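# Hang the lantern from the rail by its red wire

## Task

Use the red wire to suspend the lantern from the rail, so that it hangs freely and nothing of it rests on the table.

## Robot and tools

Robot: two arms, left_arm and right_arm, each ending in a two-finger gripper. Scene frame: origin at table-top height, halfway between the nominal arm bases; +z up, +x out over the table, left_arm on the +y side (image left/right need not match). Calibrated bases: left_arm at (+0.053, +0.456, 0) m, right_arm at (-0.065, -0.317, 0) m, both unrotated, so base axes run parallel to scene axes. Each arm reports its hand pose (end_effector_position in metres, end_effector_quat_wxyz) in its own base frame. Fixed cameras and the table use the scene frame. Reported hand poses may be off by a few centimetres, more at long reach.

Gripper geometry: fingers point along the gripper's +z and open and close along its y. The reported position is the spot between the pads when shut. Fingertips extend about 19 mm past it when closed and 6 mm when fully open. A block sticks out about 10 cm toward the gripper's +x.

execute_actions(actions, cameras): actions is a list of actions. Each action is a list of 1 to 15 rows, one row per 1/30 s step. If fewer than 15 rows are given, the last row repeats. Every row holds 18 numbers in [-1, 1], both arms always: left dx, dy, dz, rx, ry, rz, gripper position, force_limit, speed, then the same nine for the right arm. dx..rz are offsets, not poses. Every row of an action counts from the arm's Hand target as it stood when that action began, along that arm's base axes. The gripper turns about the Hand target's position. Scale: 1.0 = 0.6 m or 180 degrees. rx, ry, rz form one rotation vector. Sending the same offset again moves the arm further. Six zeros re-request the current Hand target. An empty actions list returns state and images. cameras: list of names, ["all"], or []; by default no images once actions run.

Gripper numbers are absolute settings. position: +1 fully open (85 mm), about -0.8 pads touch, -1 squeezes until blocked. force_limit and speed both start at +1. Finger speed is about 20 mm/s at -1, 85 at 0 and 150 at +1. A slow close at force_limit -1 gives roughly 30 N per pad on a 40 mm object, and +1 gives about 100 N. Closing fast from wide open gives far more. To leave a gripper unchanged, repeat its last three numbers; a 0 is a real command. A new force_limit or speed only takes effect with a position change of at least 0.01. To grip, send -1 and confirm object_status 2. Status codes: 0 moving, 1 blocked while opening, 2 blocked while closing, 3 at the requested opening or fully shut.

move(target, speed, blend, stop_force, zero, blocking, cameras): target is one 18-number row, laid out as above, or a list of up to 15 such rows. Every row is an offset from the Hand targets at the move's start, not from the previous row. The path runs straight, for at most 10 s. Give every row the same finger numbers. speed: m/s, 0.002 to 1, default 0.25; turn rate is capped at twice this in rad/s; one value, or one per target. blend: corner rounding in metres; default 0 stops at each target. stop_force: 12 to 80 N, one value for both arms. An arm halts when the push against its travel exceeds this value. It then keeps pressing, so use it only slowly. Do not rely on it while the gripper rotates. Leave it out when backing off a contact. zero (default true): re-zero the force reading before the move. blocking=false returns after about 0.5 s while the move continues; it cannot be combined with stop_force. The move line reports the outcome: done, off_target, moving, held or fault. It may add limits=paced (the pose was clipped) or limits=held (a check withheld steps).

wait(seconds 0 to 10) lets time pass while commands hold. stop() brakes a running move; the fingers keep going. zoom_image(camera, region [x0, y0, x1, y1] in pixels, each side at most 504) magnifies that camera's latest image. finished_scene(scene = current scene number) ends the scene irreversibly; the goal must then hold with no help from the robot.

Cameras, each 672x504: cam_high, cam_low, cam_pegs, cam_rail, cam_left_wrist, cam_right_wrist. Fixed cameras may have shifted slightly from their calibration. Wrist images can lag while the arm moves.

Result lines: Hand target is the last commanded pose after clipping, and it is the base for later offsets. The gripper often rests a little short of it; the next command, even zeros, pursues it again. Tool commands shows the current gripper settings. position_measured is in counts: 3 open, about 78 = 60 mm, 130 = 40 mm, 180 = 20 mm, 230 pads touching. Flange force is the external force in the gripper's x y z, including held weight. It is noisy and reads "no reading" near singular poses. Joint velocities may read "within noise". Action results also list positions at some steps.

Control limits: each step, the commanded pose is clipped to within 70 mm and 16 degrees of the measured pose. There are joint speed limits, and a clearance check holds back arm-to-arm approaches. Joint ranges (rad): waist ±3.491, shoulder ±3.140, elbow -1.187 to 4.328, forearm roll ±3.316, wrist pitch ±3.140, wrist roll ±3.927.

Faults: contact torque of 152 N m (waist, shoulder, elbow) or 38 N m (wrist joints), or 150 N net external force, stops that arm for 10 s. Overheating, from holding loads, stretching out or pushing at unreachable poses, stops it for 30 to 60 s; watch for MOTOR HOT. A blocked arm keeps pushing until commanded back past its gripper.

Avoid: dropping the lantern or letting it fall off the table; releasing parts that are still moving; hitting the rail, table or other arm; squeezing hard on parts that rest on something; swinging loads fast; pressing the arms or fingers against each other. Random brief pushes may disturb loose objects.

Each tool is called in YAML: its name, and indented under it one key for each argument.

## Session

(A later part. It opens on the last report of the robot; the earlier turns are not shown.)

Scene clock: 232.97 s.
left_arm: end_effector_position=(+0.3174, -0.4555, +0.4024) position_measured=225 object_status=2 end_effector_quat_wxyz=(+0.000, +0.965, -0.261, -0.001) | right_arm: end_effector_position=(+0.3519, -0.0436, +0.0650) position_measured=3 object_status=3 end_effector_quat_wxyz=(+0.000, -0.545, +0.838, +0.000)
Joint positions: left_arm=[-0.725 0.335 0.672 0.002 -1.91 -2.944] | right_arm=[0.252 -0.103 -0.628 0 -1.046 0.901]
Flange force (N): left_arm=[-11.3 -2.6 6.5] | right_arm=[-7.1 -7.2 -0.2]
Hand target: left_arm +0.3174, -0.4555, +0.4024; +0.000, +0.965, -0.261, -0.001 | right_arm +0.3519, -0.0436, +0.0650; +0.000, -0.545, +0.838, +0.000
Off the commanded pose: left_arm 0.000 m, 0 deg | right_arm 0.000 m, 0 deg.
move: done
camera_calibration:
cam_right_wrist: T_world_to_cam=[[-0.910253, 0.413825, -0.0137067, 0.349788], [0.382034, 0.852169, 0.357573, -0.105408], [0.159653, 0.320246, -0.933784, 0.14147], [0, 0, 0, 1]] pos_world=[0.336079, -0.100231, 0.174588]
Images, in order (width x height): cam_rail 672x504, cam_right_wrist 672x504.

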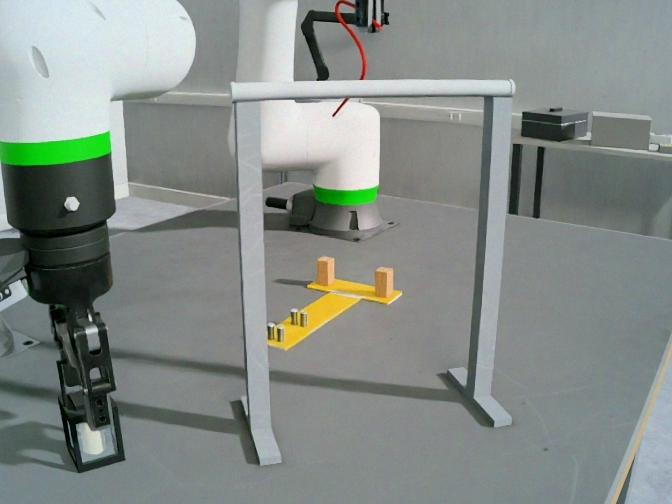

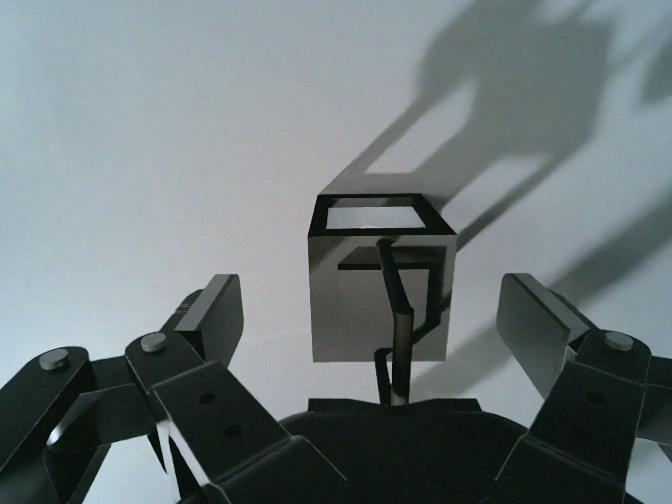

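move:
  target: [0,0,0,0,0,0,-1,0.1,-1,0,0,0,0,0,0,-1,-1,-1]

move:
  target: [0,0,0,0,0,0,-1,0.1,-1,0,0,0.117,0,0,0,-1,-1,-1]
  speed: 0.1
  cameras: ["cam_rail"]

Scene clock: 235.70 s.
left_arm: end_effector_position=(+0.3174, -0.4555, +0.4024) position_measured=225 object_status=2 end_effector_quat_wxyz=(+0.000, +0.965, -0.261, -0.001) | right_arm: end_effector_position=(+0.3519, -0.0436, +0.0650) position_measured=116 object_status=0 end_effector_quat_wxyz=(+0.000, -0.545, +0.838, +0.000)
Joint positions: left_arm=[-0.725 0.335 0.672 0.002 -1.91 -2.944] | right_arm=[0.252 -0.103 -0.628 0 -1.046 0.901]
Flange force (N): left_arm=[-10.1 -2.7 6.2] | right_arm=[-8.0 0.0 -11.6]
Hand target: left_arm +0.3174, -0.4555, +0.4024; +0.000, +0.965, -0.261, -0.001 | right_arm +0.3519, -0.0436, +0.0650; +0.000, -0.545, +0.838, +0.000
Off the commanded pose: left_arm 0.000 m, 0 deg | right_arm 0.000 m, 0 deg.
move: done

Scene clock: 236.90 s.
left_arm: end_effector_position=(+0.3174, -0.4555, +0.4024) position_measured=225 object_status=2 end_effector_quat_wxyz=(+0.000, +0.965, -0.261, -0.001) | right_arm: end_effector_position=(+0.3520, -0.0438, +0.1352) position_measured=116 object_status=2 end_effector_quat_wxyz=(+0.000, -0.545, +0.838, +0.000)
Joint positions: left_arm=[-0.725 0.335 0.672 0.002 -1.91 -2.944] | right_arm=[0.252 -0.188 -0.52 0 -1.238 0.902]
Flange force (N): left_arm=[-11.6 -3.0 7.0] | right_arm=[-7.3 -8.5 -0.4]
Hand target: left_arm +0.3174, -0.4555, +0.4024; +0.000, +0.965, -0.261, -0.001 | right_arm +0.3519, -0.0436, +0.1352; +0.000, -0.545, +0.838, +0.000
Off the commanded pose: left_arm 0.000 m, 0 deg | right_arm 0.000 m, 0 deg.
move: done
Images, in order (width x height): cam_rail 672x504.

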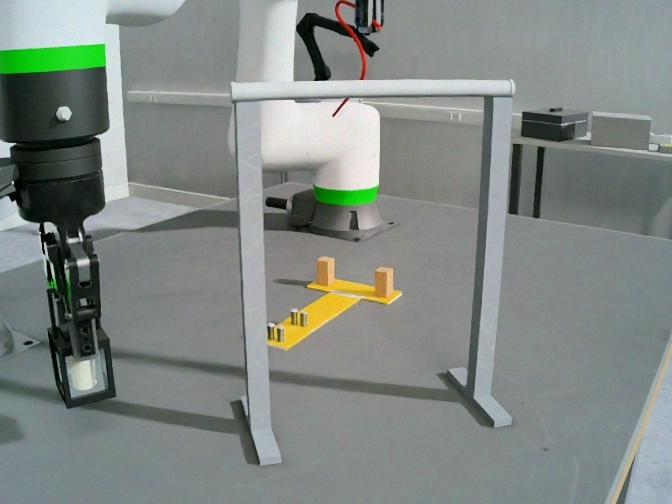

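move:
  target: [0,0,0,0,0,0,-1,0.1,-1,-0.0782,0.2013,0,0,0,-0.0778,-1,-1,-1]
  speed: 0.15

move:
  target: [0,0,0,0,0,0,-1,0.1,-1,0,0,-0.123,0,0,0,-1,-1,-1]
  speed: 0.04
  stop_force: 12
  cameras: ["cam_rail"]

Scene clock: 239.07 s.
left_arm: end_effector_position=(+0.3174, -0.4555, +0.4024) position_measured=225 object_status=2 end_effector_quat_wxyz=(+0.000, +0.965, -0.261, -0.001) | right_arm: end_effector_position=(+0.3050, +0.0771, +0.1352) position_measured=116 object_status=2 end_effector_quat_wxyz=(+0.000, -0.439, +0.899, +0.000)
Joint positions: left_arm=[-0.725 0.335 0.672 0.002 -1.91 -2.944] | right_arm=[0.674 -0.307 -0.61 0 -1.268 0.235]
Flange force (N): left_arm=[-10.7 -3.0 6.5] | right_arm=[-9.2 2.1 -0.1]
Hand target: left_arm +0.3174, -0.4555, +0.4024; +0.000, +0.965, -0.261, -0.001 | right_arm +0.3050, +0.0772, +0.1352; +0.000, -0.439, +0.899, +0.000
Off the commanded pose: left_arm 0.000 m, 0 deg | right_arm 0.000 m, 0 deg.
move: done

Scene clock: 241.50 s.
left_arm: end_effector_position=(+0.3174, -0.4555, +0.4024) position_measured=225 object_status=2 end_effector_quat_wxyz=(+0.000, +0.965, -0.261, -0.001) | right_arm: end_effector_position=(+0.3050, +0.0772, +0.0637) position_measured=116 object_status=2 end_effector_quat_wxyz=(+0.000, -0.439, +0.898, +0.000)
Joint positions: left_arm=[-0.725 0.335 0.672 0.002 -1.91 -2.944] | right_arm=[0.674 -0.22 -0.728 0 -1.063 0.235]
Flange force (N): left_arm=[-10.4 -2.5 5.9] | right_arm=[-6.2 14.6 -25.7]
Hand target: left_arm +0.3174, -0.4555, +0.4024; +0.000, +0.965, -0.261, -0.001 | right_arm +0.3050, +0.0772, +0.0637; +0.000, -0.439, +0.898, +0.000 (not the last commanded pose)
Off the commanded pose: left_arm 0.000 m, 0 deg | right_arm 0.002 m, 0 deg.
move: contact (right_arm)
Images, in order (width x height): cam_rail 672x504.

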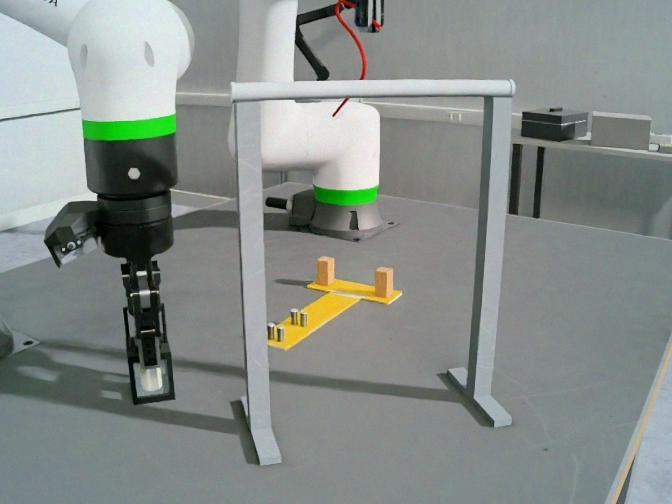

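move:
  target:
    - [0,0,0,0,0,0,-1,0.1,-1,0,0,0.002,0,0,0,1,-1,-1]
    - [0,0,0,0,0,0,-1,0.1,-1,0,0,0.22,0,0,0,1,-1,-1]
    - [0,0,0,0,0,0,-1,0.1,-1,0,0,0.42,0,0,0,1,-1,-1]
  speed: [0.05,0.08,0.25]
  blend: [0,0.03,0]
  cameras: ["cam_right_wrist","cam_rail"]

zoom_image:
  camera: "cam_right_wrist"
  region: [260, 60, 460, 240]

Scene clock: 247.17 s.
left_arm: end_effector_position=(+0.3174, -0.4555, +0.4024) position_measured=225 object_status=2 end_effector_quat_wxyz=(+0.000, +0.965, -0.261, -0.001) | right_arm: end_effector_position=(+0.3050, +0.0772, +0.3157) position_measured=3 object_status=3 end_effector_quat_wxyz=(+0.000, -0.439, +0.898, +0.000)
Joint positions: left_arm=[-0.725 0.335 0.672 0.002 -1.91 -2.944] | right_arm=[0.674 -0.348 -0.214 0 -1.705 0.235]
Flange force (N): left_arm=[-10.0 -3.0 5.2] | right_arm=[-8.8 0.1 -7.0]
Hand target: left_arm +0.3174, -0.4555, +0.4024; +0.000, +0.965, -0.261, -0.001 | right_arm +0.3050, +0.0772, +0.3157; +0.000, -0.439, +0.898, +0.000
Off the commanded pose: left_arm 0.000 m, 0 deg | right_arm 0.000 m, 0 deg.
move: done
camera_calibration:
cam_right_wrist: T_world_to_cam=[[-0.783128, 0.621707, -0.0138095, 0.20579], [0.576749, 0.734442, 0.357708, -0.330414], [0.232532, 0.272167, -0.933731, 0.325848], [0, 0, 0, 1]] pos_world=[0.275956, 0.0260438, 0.425289]
Images, in order (width x height): cam_rail 672x504, cam_right_wrist 672x504.

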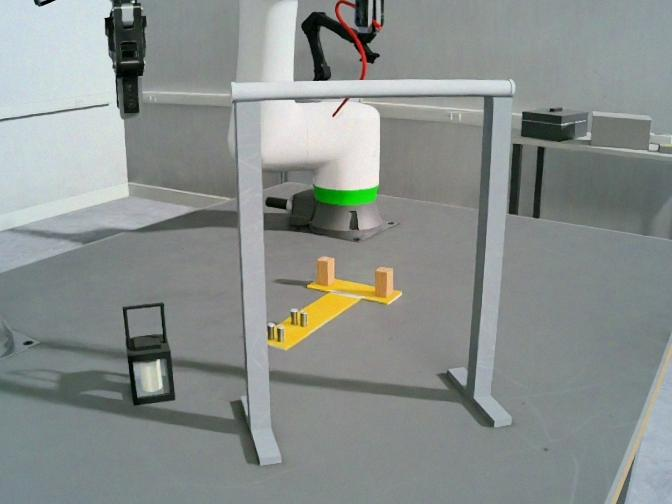

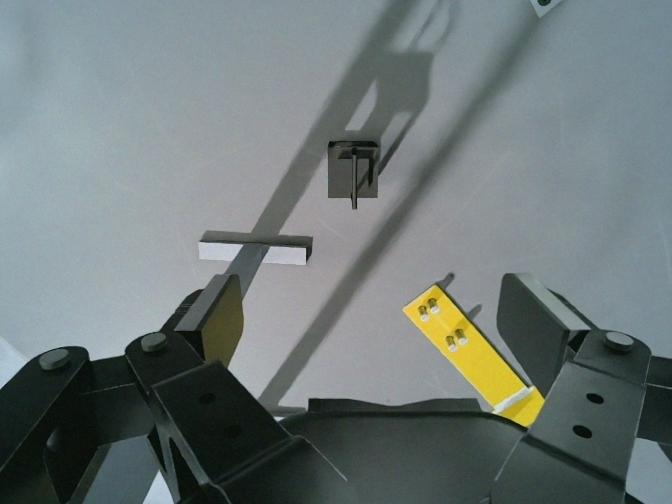

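Scaled by 2.520 from the camera's 672x504 image, which has a finer 960x720 frame.

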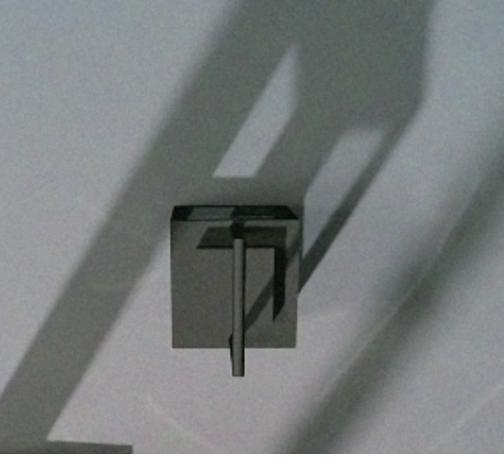

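move:
  target: [0,0,0,0,0,0,-1,0.1,-1,-0.1,-0.6,0.2,0,0,0,1,-1,-1]
  speed: 0.4

move:
  target: [-0.1,0,-0.02,0,0,0.478,-1,0.1,-1,0,0,0,0,0,0,1,-1,-1]
  speed: 0.5

move:
  target: [-0.1,0,0,0,0,0.478,-1,0.1,-1,0,0,0,0,0,0,1,-1,-1]
  speed: 0.5
  cameras: ["cam_rail","cam_pegs","cam_left_wrist"]

Scene clock: 250.87 s.
left_arm: end_effector_position=(+0.3174, -0.4555, +0.4024) position_measured=225 object_status=2 end_effector_quat_wxyz=(+0.000, +0.965, -0.261, -0.001) | right_arm: end_effector_position=(+0.2450, -0.2828, +0.4357) position_measured=3 object_status=3 end_effector_quat_wxyz=(+0.000, -0.439, +0.898, +0.000)
Joint positions: left_arm=[-0.725 0.335 0.672 0.002 -1.91 -2.944] | right_arm=[-0.502 -0.122 0.25 0 -1.942 1.411]
Flange force (N): left_arm=[-10.4 -2.6 6.5] | right_arm=[-3.4 -6.3 -6.9]
Hand target: left_arm +0.3174, -0.4555, +0.4024; +0.000, +0.965, -0.261, -0.001 | right_arm +0.2450, -0.2828, +0.4357; +0.000, -0.439, +0.898, +0.000
Off the commanded pose: left_arm 0.000 m, 0 deg | right_arm 0.000 m, 0 deg.
move: done; limits=paced

Scene clock: 253.13 s.
left_arm: end_effector_position=(+0.2574, -0.4555, +0.3904) position_measured=225 object_status=2 end_effector_quat_wxyz=(+0.001, +0.884, +0.468, -0.001) | right_arm: end_effector_position=(+0.2450, -0.2828, +0.4357) position_measured=3 object_status=3 end_effector_quat_wxyz=(+0.000, -0.439, +0.898, +0.000)
Joint positions: left_arm=[-0.804 0.228 0.506 0.002 -1.847 -1.364] | right_arm=[-0.502 -0.122 0.25 -0.001 -1.942 1.411]
Flange force (N): left_arm=[1.9 -9.0 5.0] | right_arm=[-3.3 -7.6 -8.0]
Hand target: left_arm +0.2574, -0.4555, +0.3904; +0.001, +0.884, +0.468, -0.001 | right_arm +0.2450, -0.2828, +0.4357; +0.000, -0.439, +0.898, +0.000
Off the commanded pose: left_arm 0.000 m, 0 deg | right_arm 0.000 m, 0 deg.
move: done

Scene clock: 255.40 s.
left_arm: end_effector_position=(+0.1974, -0.4555, +0.3904) position_measured=225 object_status=2 end_effector_quat_wxyz=(+0.001, +0.327, +0.945, +0.000) | right_arm: end_effector_position=(+0.2450, -0.2828, +0.4357) position_measured=3 object_status=3 end_effector_quat_wxyz=(+0.000, -0.439, +0.898, +0.000)
Joint positions: left_arm=[-0.898 0.156 0.422 -0.002 -1.834 0.231] | right_arm=[-0.502 -0.122 0.25 -0.001 -1.942 1.411]
Flange force (N): left_arm=[9.5 2.4 4.6] | right_arm=[-3.9 -7.5 -8.3]
Hand target: left_arm +0.1974, -0.4555, +0.3904; +0.001, +0.327, +0.945, +0.000 | right_arm +0.2450, -0.2828, +0.4357; +0.000, -0.439, +0.898, +0.000
Off the commanded pose: left_arm 0.000 m, 0 deg | right_arm 0.000 m, 0 deg.
move: done
camera_calibration:
cam_left_wrist: T_world_to_cam=[[0.616884, 0.787017, 0.00768844, 0.24276], [0.741513, -0.584436, 0.329536, -0.519846], [0.263844, -0.197584, -0.944112, 0.35674], [0, 0, 0, 1]] pos_world=[0.141594, -0.424386, 0.506244]
Images, in order (width x height): cam_pegs 672x504, cam_rail 672x504, cam_left_wrist 672x504.

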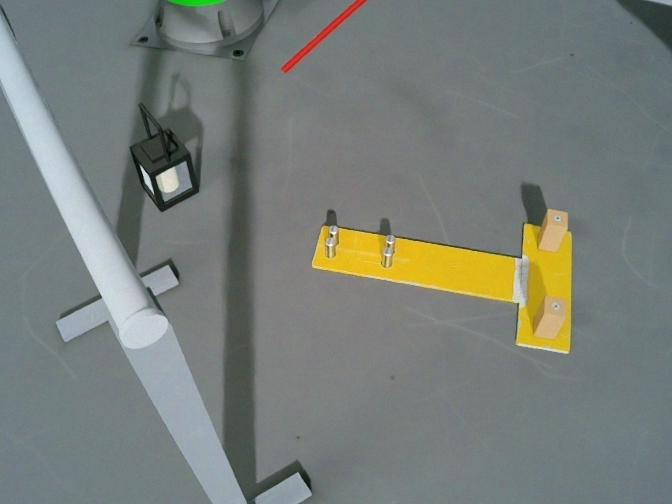

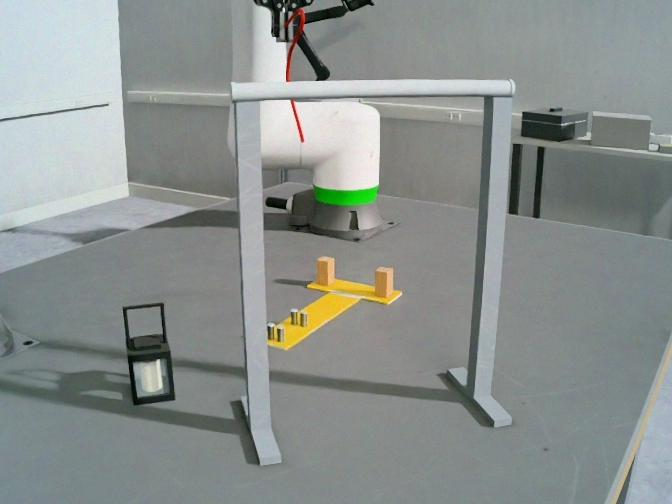

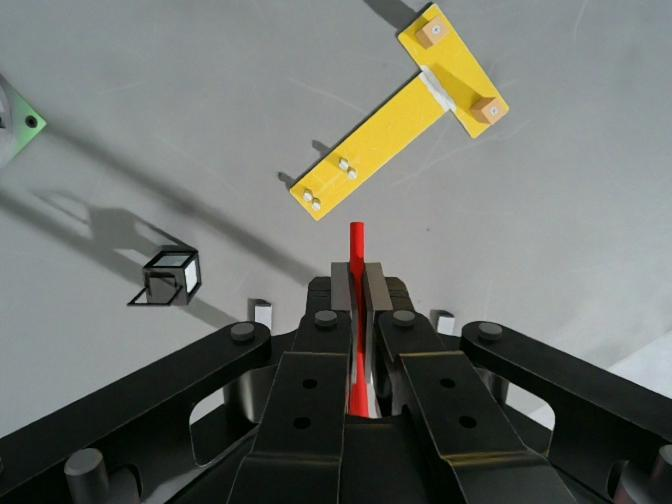

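move:
  target: [-0.234,-0.234,-0.15,-0.1027,-0.1313,0,-1,0.1,-1,0,0,0,0,0,0,1,-1,-1]
  speed: 0.3
  cameras: ["cam_rail","cam_pegs","cam_high"]

Scene clock: 257.43 s.
left_arm: end_effector_position=(+0.0570, -0.5959, +0.3004) position_measured=225 object_status=2 end_effector_quat_wxyz=(+0.246, +0.316, +0.913, -0.084) | right_arm: end_effector_position=(+0.2450, -0.2828, +0.4357) position_measured=3 object_status=3 end_effector_quat_wxyz=(+0.000, -0.439, +0.898, +0.000)
Joint positions: left_arm=[-1.462 0.14 0.206 -0.386 -1.275 0.842] | right_arm=[-0.502 -0.122 0.25 -0.001 -1.942 1.411]
Flange force (N): left_arm=[5.3 5.7 0.1] | right_arm=[-4.4 -8.3 -9.0]
Hand target: left_arm +0.0570, -0.5959, +0.3004; +0.246, +0.316, +0.913, -0.084 | right_arm +0.2450, -0.2828, +0.4357; +0.000, -0.439, +0.898, +0.000
Off the commanded pose: left_arm 0.000 m, 0 deg | right_arm 0.000 m, 0 deg.
move: done
Images, in order (width x height): cam_high 672x504, cam_pegs 672x504, cam_rail 672x504.

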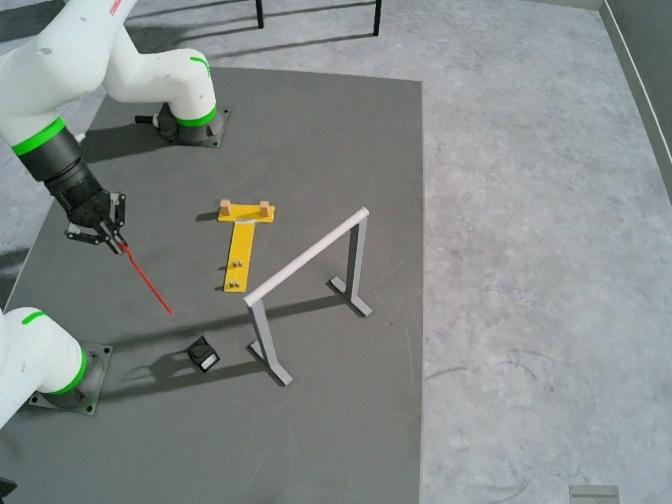

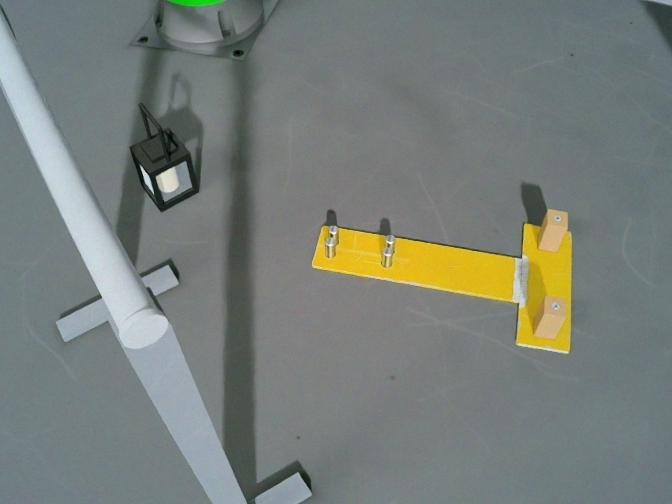

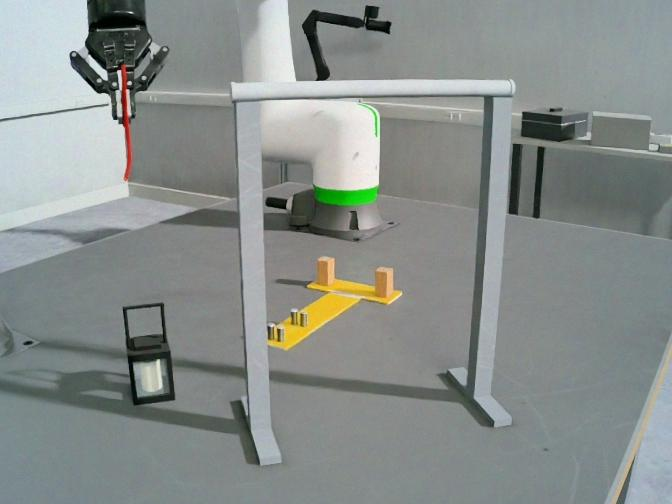

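move:
  target: [0,0,-0.2567,0,0,0,-1,0.1,-1,0,0,0,0,0,0,1,-1,-1]
  speed: 0.15
  cameras: ["cam_rail","cam_pegs","cam_high"]

zoom_image:
  camera: "cam_rail"
  region: [70, 230, 230, 420]

zoom_image:
  camera: "cam_pegs"
  region: [100, 0, 300, 220]

zoom_image:
  camera: "cam_high"
  region: [120, 220, 260, 400]

Scene clock: 259.50 s.
left_arm: end_effector_position=(+0.0570, -0.5959, +0.1465) position_measured=225 object_status=2 end_effector_quat_wxyz=(+0.246, +0.316, +0.913, -0.084) | right_arm: end_effector_position=(+0.2450, -0.2828, +0.4357) position_measured=3 object_status=3 end_effector_quat_wxyz=(+0.000, -0.439, +0.898, +0.000)
Joint positions: left_arm=[-1.47 0.222 -0.044 -0.455 -0.974 0.999] | right_arm=[-0.502 -0.122 0.25 -0.001 -1.942 1.411]
Flange force (N): left_arm=[4.4 6.5 -3.0] | right_arm=[-2.8 -8.3 -8.3]
Hand target: left_arm +0.0570, -0.5959, +0.1464; +0.246, +0.316, +0.913, -0.084 | right_arm +0.2450, -0.2828, +0.4357; +0.000, -0.439, +0.898, +0.000
Off the commanded pose: left_arm 0.000 m, 0 deg | right_arm 0.000 m, 0 deg.
move: done
Images, in order (width x height): cam_high 672x504, cam_pegs 672x504, cam_rail 672x504.

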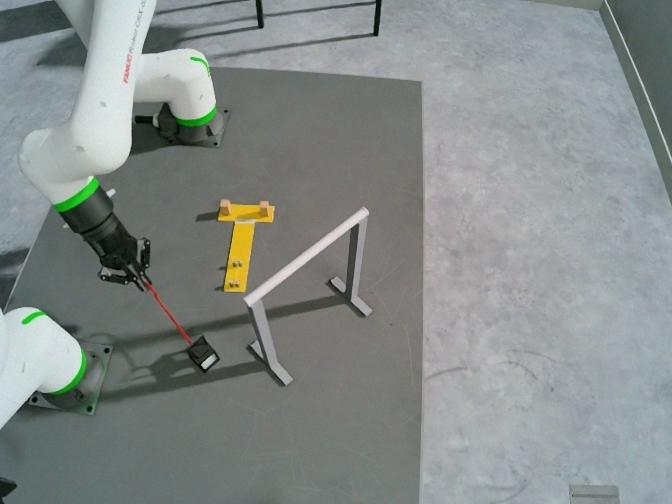

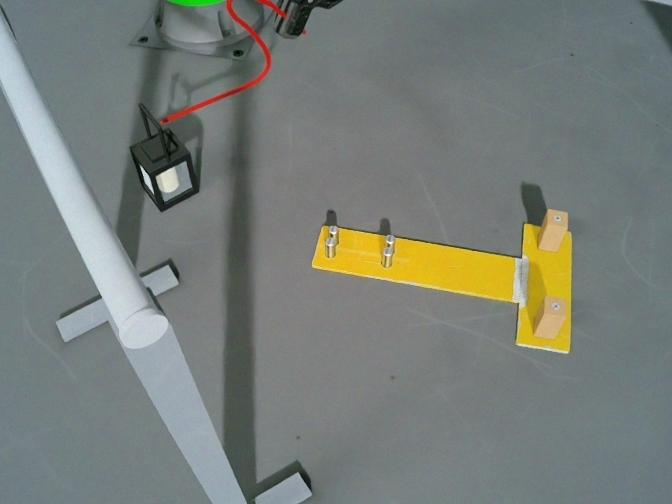

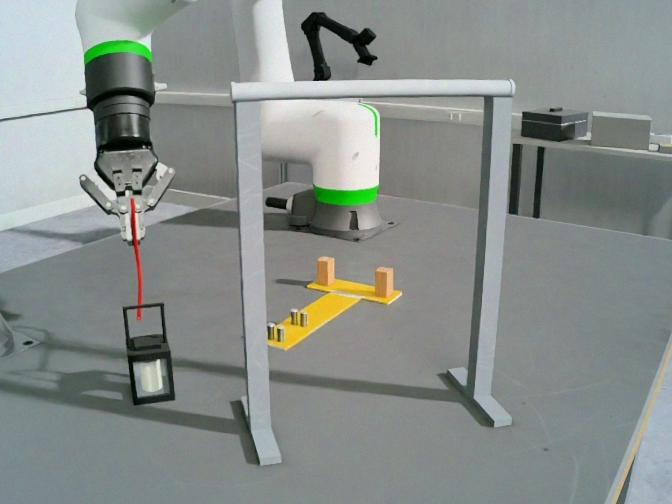

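Scaled by 2.653 from the camera's 672x504 image, which has a finer 960x720 frame.

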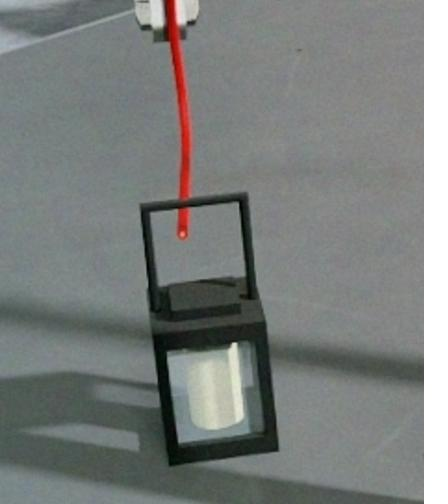

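Scaled by 2.291 from the camera's 672x504 image, which has a finer 960x720 frame.

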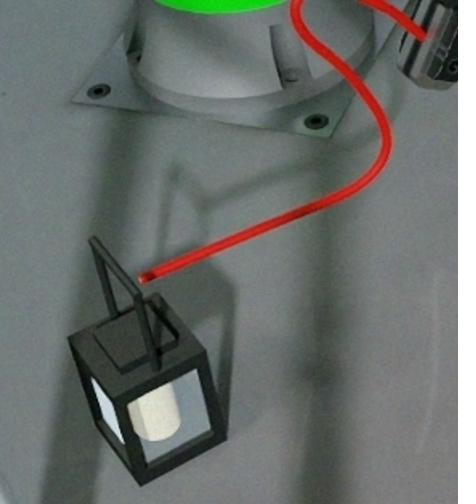

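Scaled by 2.800 from the camera's 672x504 image, which has a finer 960x720 frame.

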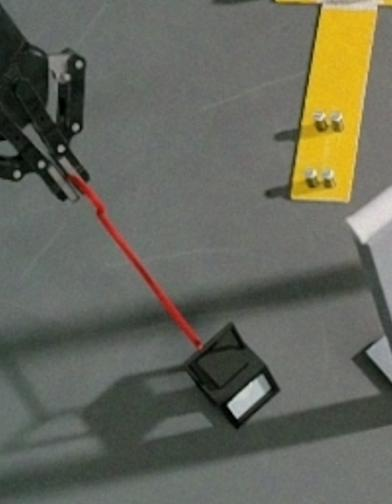

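move:
  target: [0.1208,-0.0945,0,0,0,0,-1,0.1,-1,0,0,0,0,0,0,1,-1,-1]
  speed: 0.05
  stop_force: 12
  cameras: ["cam_rail","cam_pegs","cam_high"]

zoom_image:
  camera: "cam_rail"
  region: [70, 230, 230, 420]

zoom_image:
  camera: "cam_pegs"
  region: [60, 0, 260, 220]

Scene clock: 263.27 s.
left_arm: end_effector_position=(+0.1295, -0.6526, +0.1464) position_measured=225 object_status=2 end_effector_quat_wxyz=(+0.246, +0.316, +0.913, -0.084) | right_arm: end_effector_position=(+0.2450, -0.2828, +0.4357) position_measured=3 object_status=3 end_effector_quat_wxyz=(+0.000, -0.439, +0.898, +0.000)
Joint positions: left_arm=[-1.344 0.345 0.099 -0.403 -0.941 0.854] | right_arm=[-0.502 -0.122 0.25 -0.001 -1.942 1.411]
Flange force (N): left_arm=[5.9 6.3 -4.6] | right_arm=[-2.9 -8.3 -8.4]
Hand target: left_arm +0.1295, -0.6526, +0.1464; +0.246, +0.316, +0.913, -0.084 | right_arm +0.2450, -0.2828, +0.4357; +0.000, -0.439, +0.898, +0.000
Off the commanded pose: left_arm 0.000 m, 0 deg | right_arm 0.000 m, 0 deg.
move: done
Images, in order (width x height): cam_high 672x504, cam_pegs 672x504, cam_rail 672x504.

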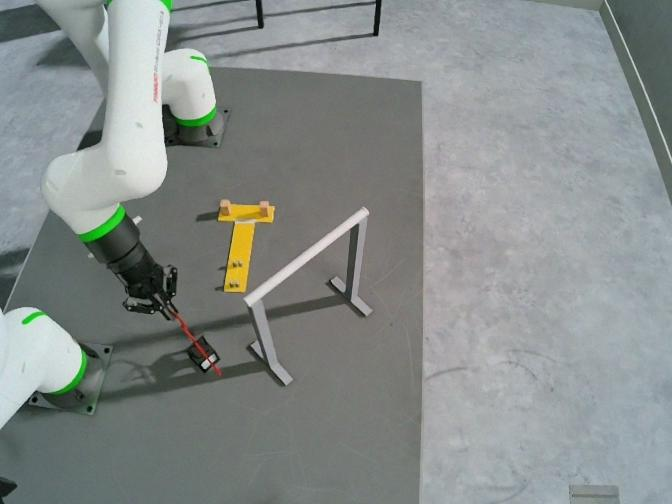

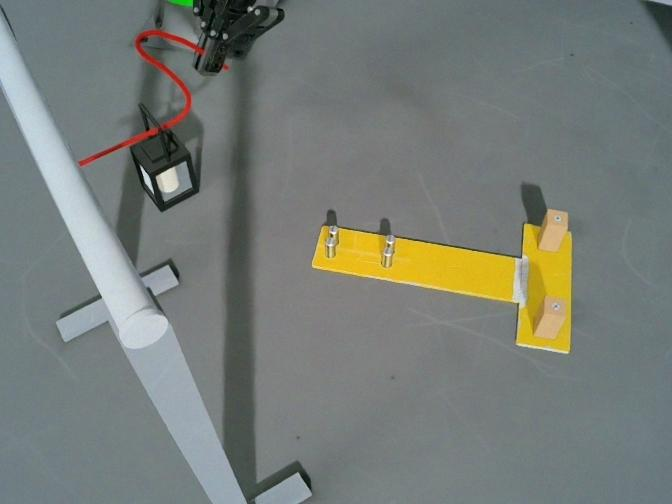

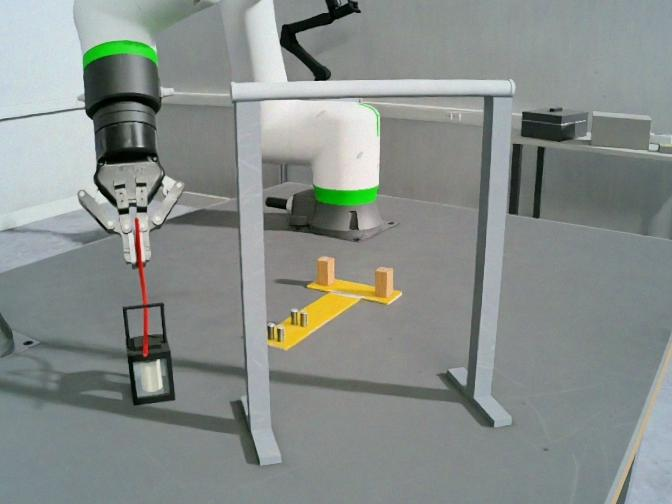

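Scaled by 2.653 from the camera's 672x504 image, which has a finer 960x720 frame.

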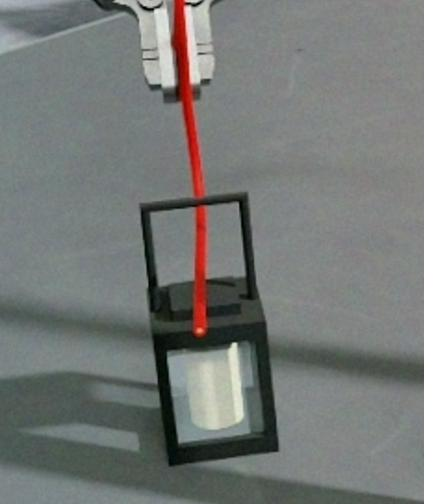

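Scaled by 2.291 from the camera's 672x504 image, which has a finer 960x720 frame.

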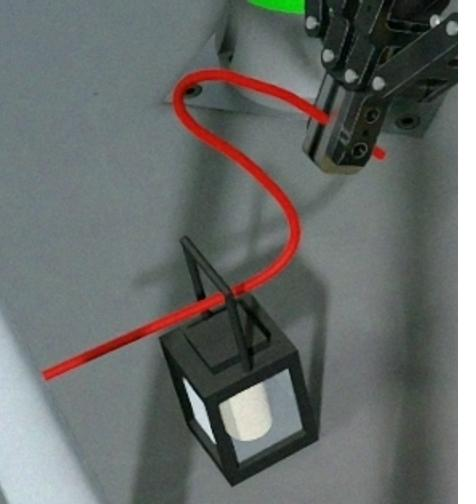

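move:
  target: [-0.0197,0.0154,-0.05,-0.0753,-0.0963,0,-1,0.1,-1,0,0,0,0,0,0,1,-1,-1]
  speed: 0.06
  cameras: ["cam_rail","cam_pegs","cam_high"]

zoom_image:
  camera: "cam_rail"
  region: [70, 230, 230, 420]

zoom_image:
  camera: "cam_pegs"
  region: [60, 0, 260, 220]

Scene clock: 267.80 s.
left_arm: end_effector_position=(+0.1177, -0.6434, +0.1164) position_measured=225 object_status=2 end_effector_quat_wxyz=(+0.416, +0.294, +0.849, -0.142) | right_arm: end_effector_position=(+0.2450, -0.2828, +0.4357) position_measured=3 object_status=3 end_effector_quat_wxyz=(+0.000, -0.439, +0.898, +0.000)
Joint positions: left_arm=[-1.588 0.338 -0.047 -1.016 -0.836 1.505] | right_arm=[-0.502 -0.122 0.25 -0.001 -1.942 1.411]
Flange force (N): left_arm=[1.2 5.2 -6.0] | right_arm=[-3.0 -8.2 -9.0]
Hand target: left_arm +0.1177, -0.6434, +0.1164; +0.416, +0.294, +0.849, -0.142 | right_arm +0.2450, -0.2828, +0.4357; +0.000, -0.439, +0.898, +0.000
Off the commanded pose: left_arm 0.000 m, 0 deg | right_arm 0.000 m, 0 deg.
move: done
Images, in order (width x height): cam_high 672x504, cam_pegs 672x504, cam_rail 672x504.

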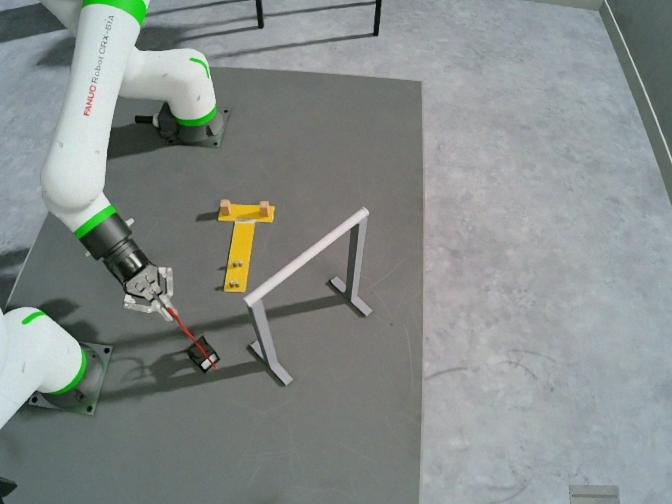

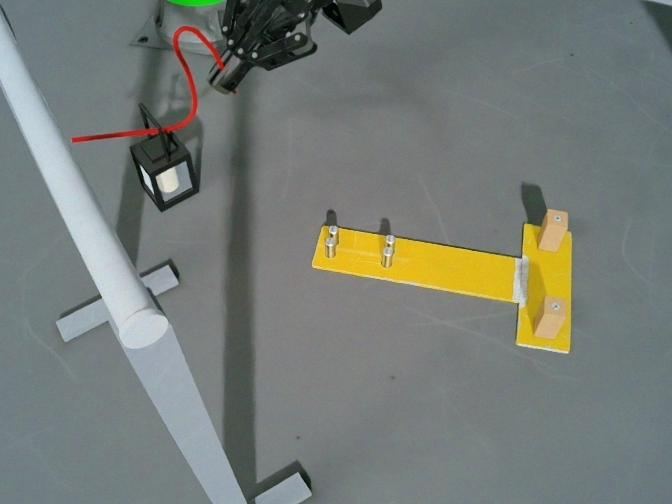

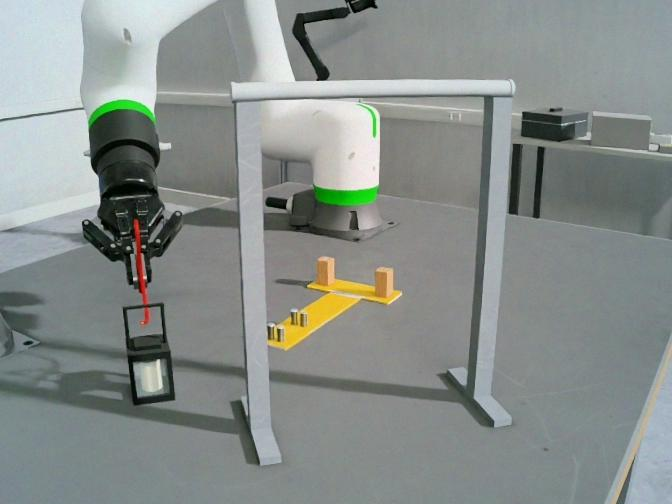

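Scaled by 2.653 from the camera's 672x504 image, which has a finer 960x720 frame.

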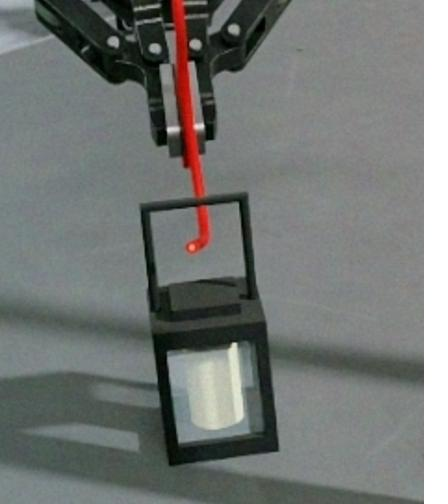

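Scaled by 2.291 from the camera's 672x504 image, which has a finer 960x720 frame.

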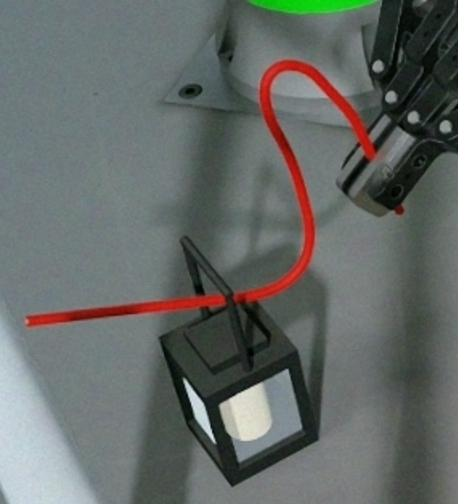

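move:
  target: [0,0,0.1,0,0,0,-1,0.1,-1,0,0,0,0,0,0,1,-1,-1]
  speed: 0.03
  cameras: ["cam_rail","cam_pegs"]

zoom_image:
  camera: "cam_rail"
  region: [70, 180, 230, 420]

zoom_image:
  camera: "cam_pegs"
  region: [60, 0, 260, 220]

Scene clock: 270.53 s.
left_arm: end_effector_position=(+0.1177, -0.6434, +0.1763) position_measured=225 object_status=2 end_effector_quat_wxyz=(+0.416, +0.294, +0.849, -0.142) | right_arm: end_effector_position=(+0.2450, -0.2828, +0.4357) position_measured=3 object_status=3 end_effector_quat_wxyz=(+0.000, -0.439, +0.898, +0.000)
Joint positions: left_arm=[-1.569 0.257 -0.009 -0.93 -0.888 1.363] | right_arm=[-0.502 -0.122 0.25 -0.001 -1.942 1.411]
Flange force (N): left_arm=[2.8 5.1 -3.8] | right_arm=[-3.7 -7.1 -7.1]
Hand target: left_arm +0.1177, -0.6434, +0.1764; +0.416, +0.294, +0.849, -0.142 | right_arm +0.2450, -0.2828, +0.4357; +0.000, -0.439, +0.898, +0.000
Off the commanded pose: left_arm 0.000 m, 0 deg | right_arm 0.000 m, 0 deg.
move: done
Images, in order (width x height): cam_pegs 672x504, cam_rail 672x504.

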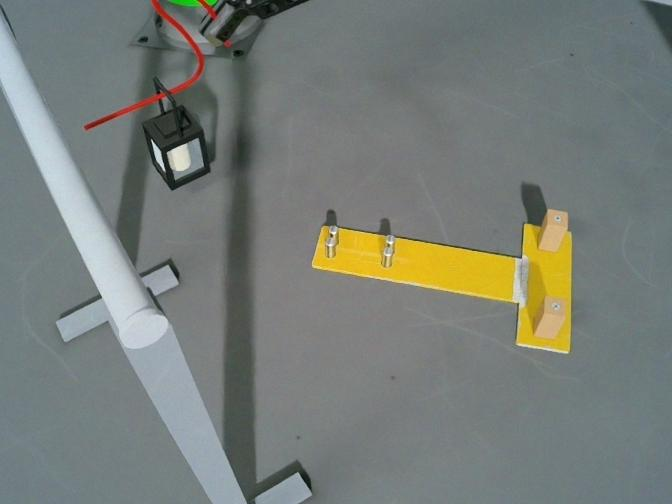

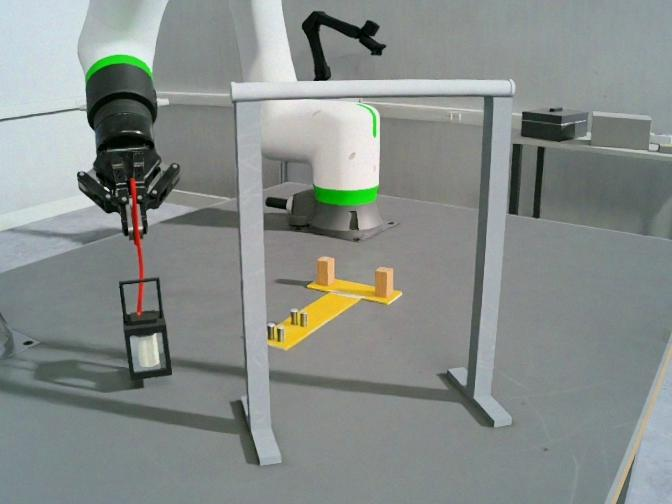

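Scaled by 2.100 from the camera's 672x504 image, which has a finer 960x720 frame.

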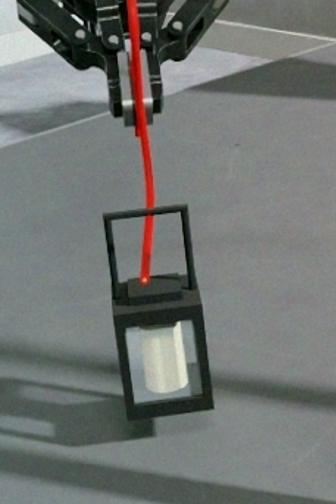

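Scaled by 2.291 from the camera's 672x504 image, which has a finer 960x720 frame.

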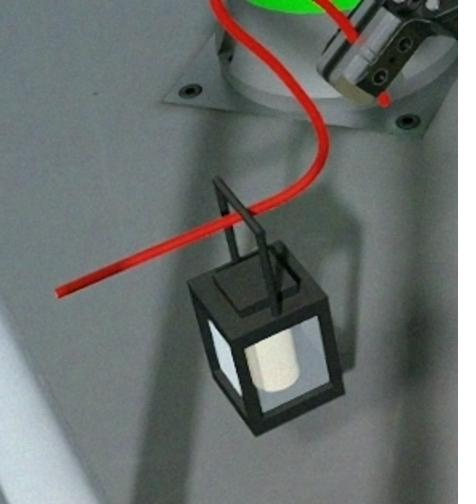

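move:
  target: [0,0,0.08,-0.0684,-0.0876,0,-1,0.1,-1,0,0,0,0,0,0,1,-1,-1]
  speed: 0.05
  cameras: ["cam_rail","cam_pegs","cam_high"]

zoom_image:
  camera: "cam_pegs"
  region: [60, 0, 260, 220]

zoom_image:
  camera: "cam_rail"
  region: [70, 160, 230, 400]

Scene clock: 275.30 s.
left_arm: end_effector_position=(+0.1177, -0.6434, +0.2244) position_measured=225 object_status=2 end_effector_quat_wxyz=(+0.557, +0.264, +0.764, -0.191) | right_arm: end_effector_position=(+0.2450, -0.2828, +0.4357) position_measured=3 object_status=3 end_effector_quat_wxyz=(+0.000, -0.439, +0.898, +0.000)
Joint positions: left_arm=[-1.771 0.269 -0.06 -1.393 -1.046 1.775] | right_arm=[-0.502 -0.122 0.25 -0.001 -1.942 1.411]
Flange force (N): left_arm=[1.1 6.3 -5.1] | right_arm=[-3.4 -7.6 -8.2]
Hand target: left_arm +0.1177, -0.6434, +0.2244; +0.557, +0.264, +0.764, -0.191 | right_arm +0.2450, -0.2828, +0.4357; +0.000, -0.439, +0.898, +0.000
Off the commanded pose: left_arm 0.000 m, 0 deg | right_arm 0.000 m, 0 deg.
move: done
Images, in order (width x height): cam_high 672x504, cam_pegs 672x504, cam_rail 672x504.

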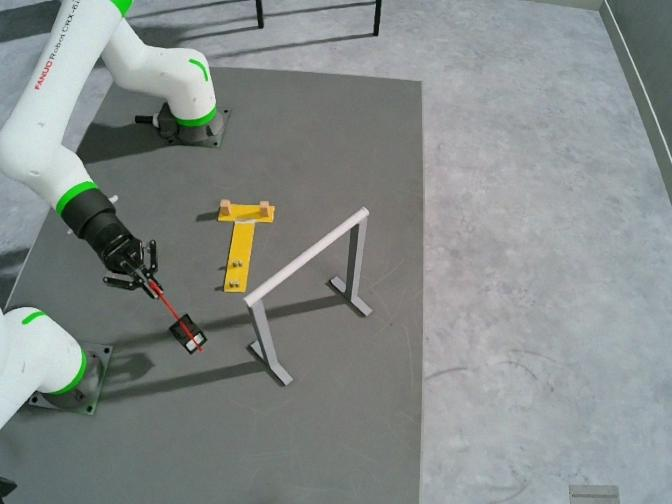

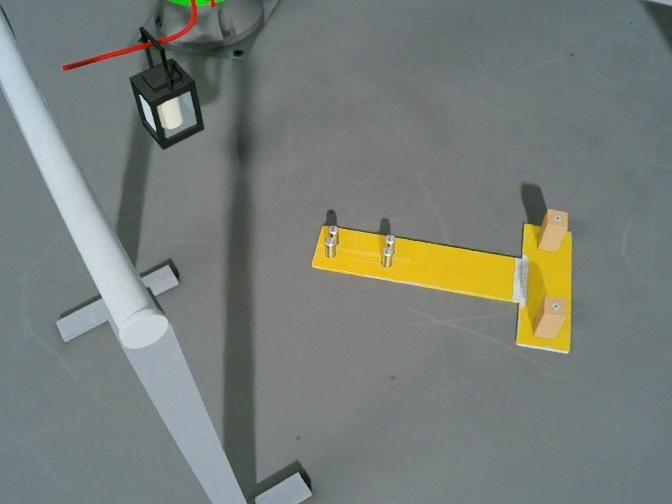

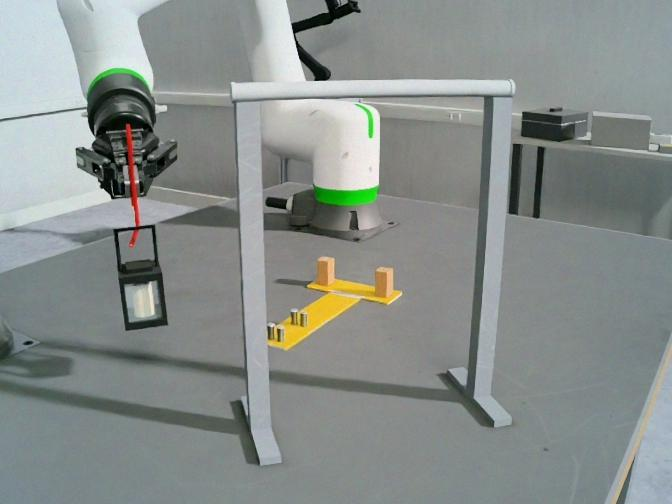

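Scaled by 2.291 from the camera's 672x504 image, which has a finer 960x720 frame.

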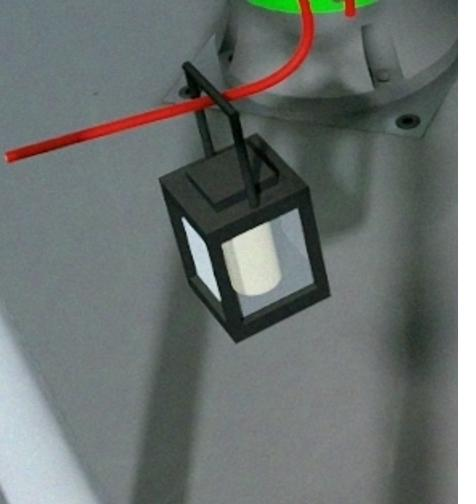

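Scaled by 2.100 from the camera's 672x504 image, which has a finer 960x720 frame.

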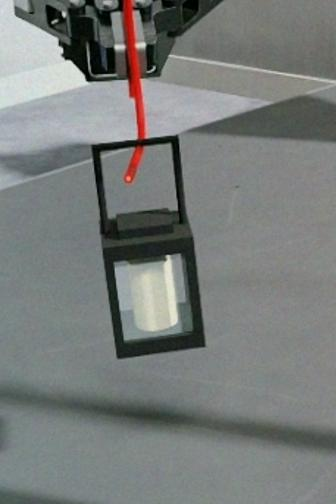

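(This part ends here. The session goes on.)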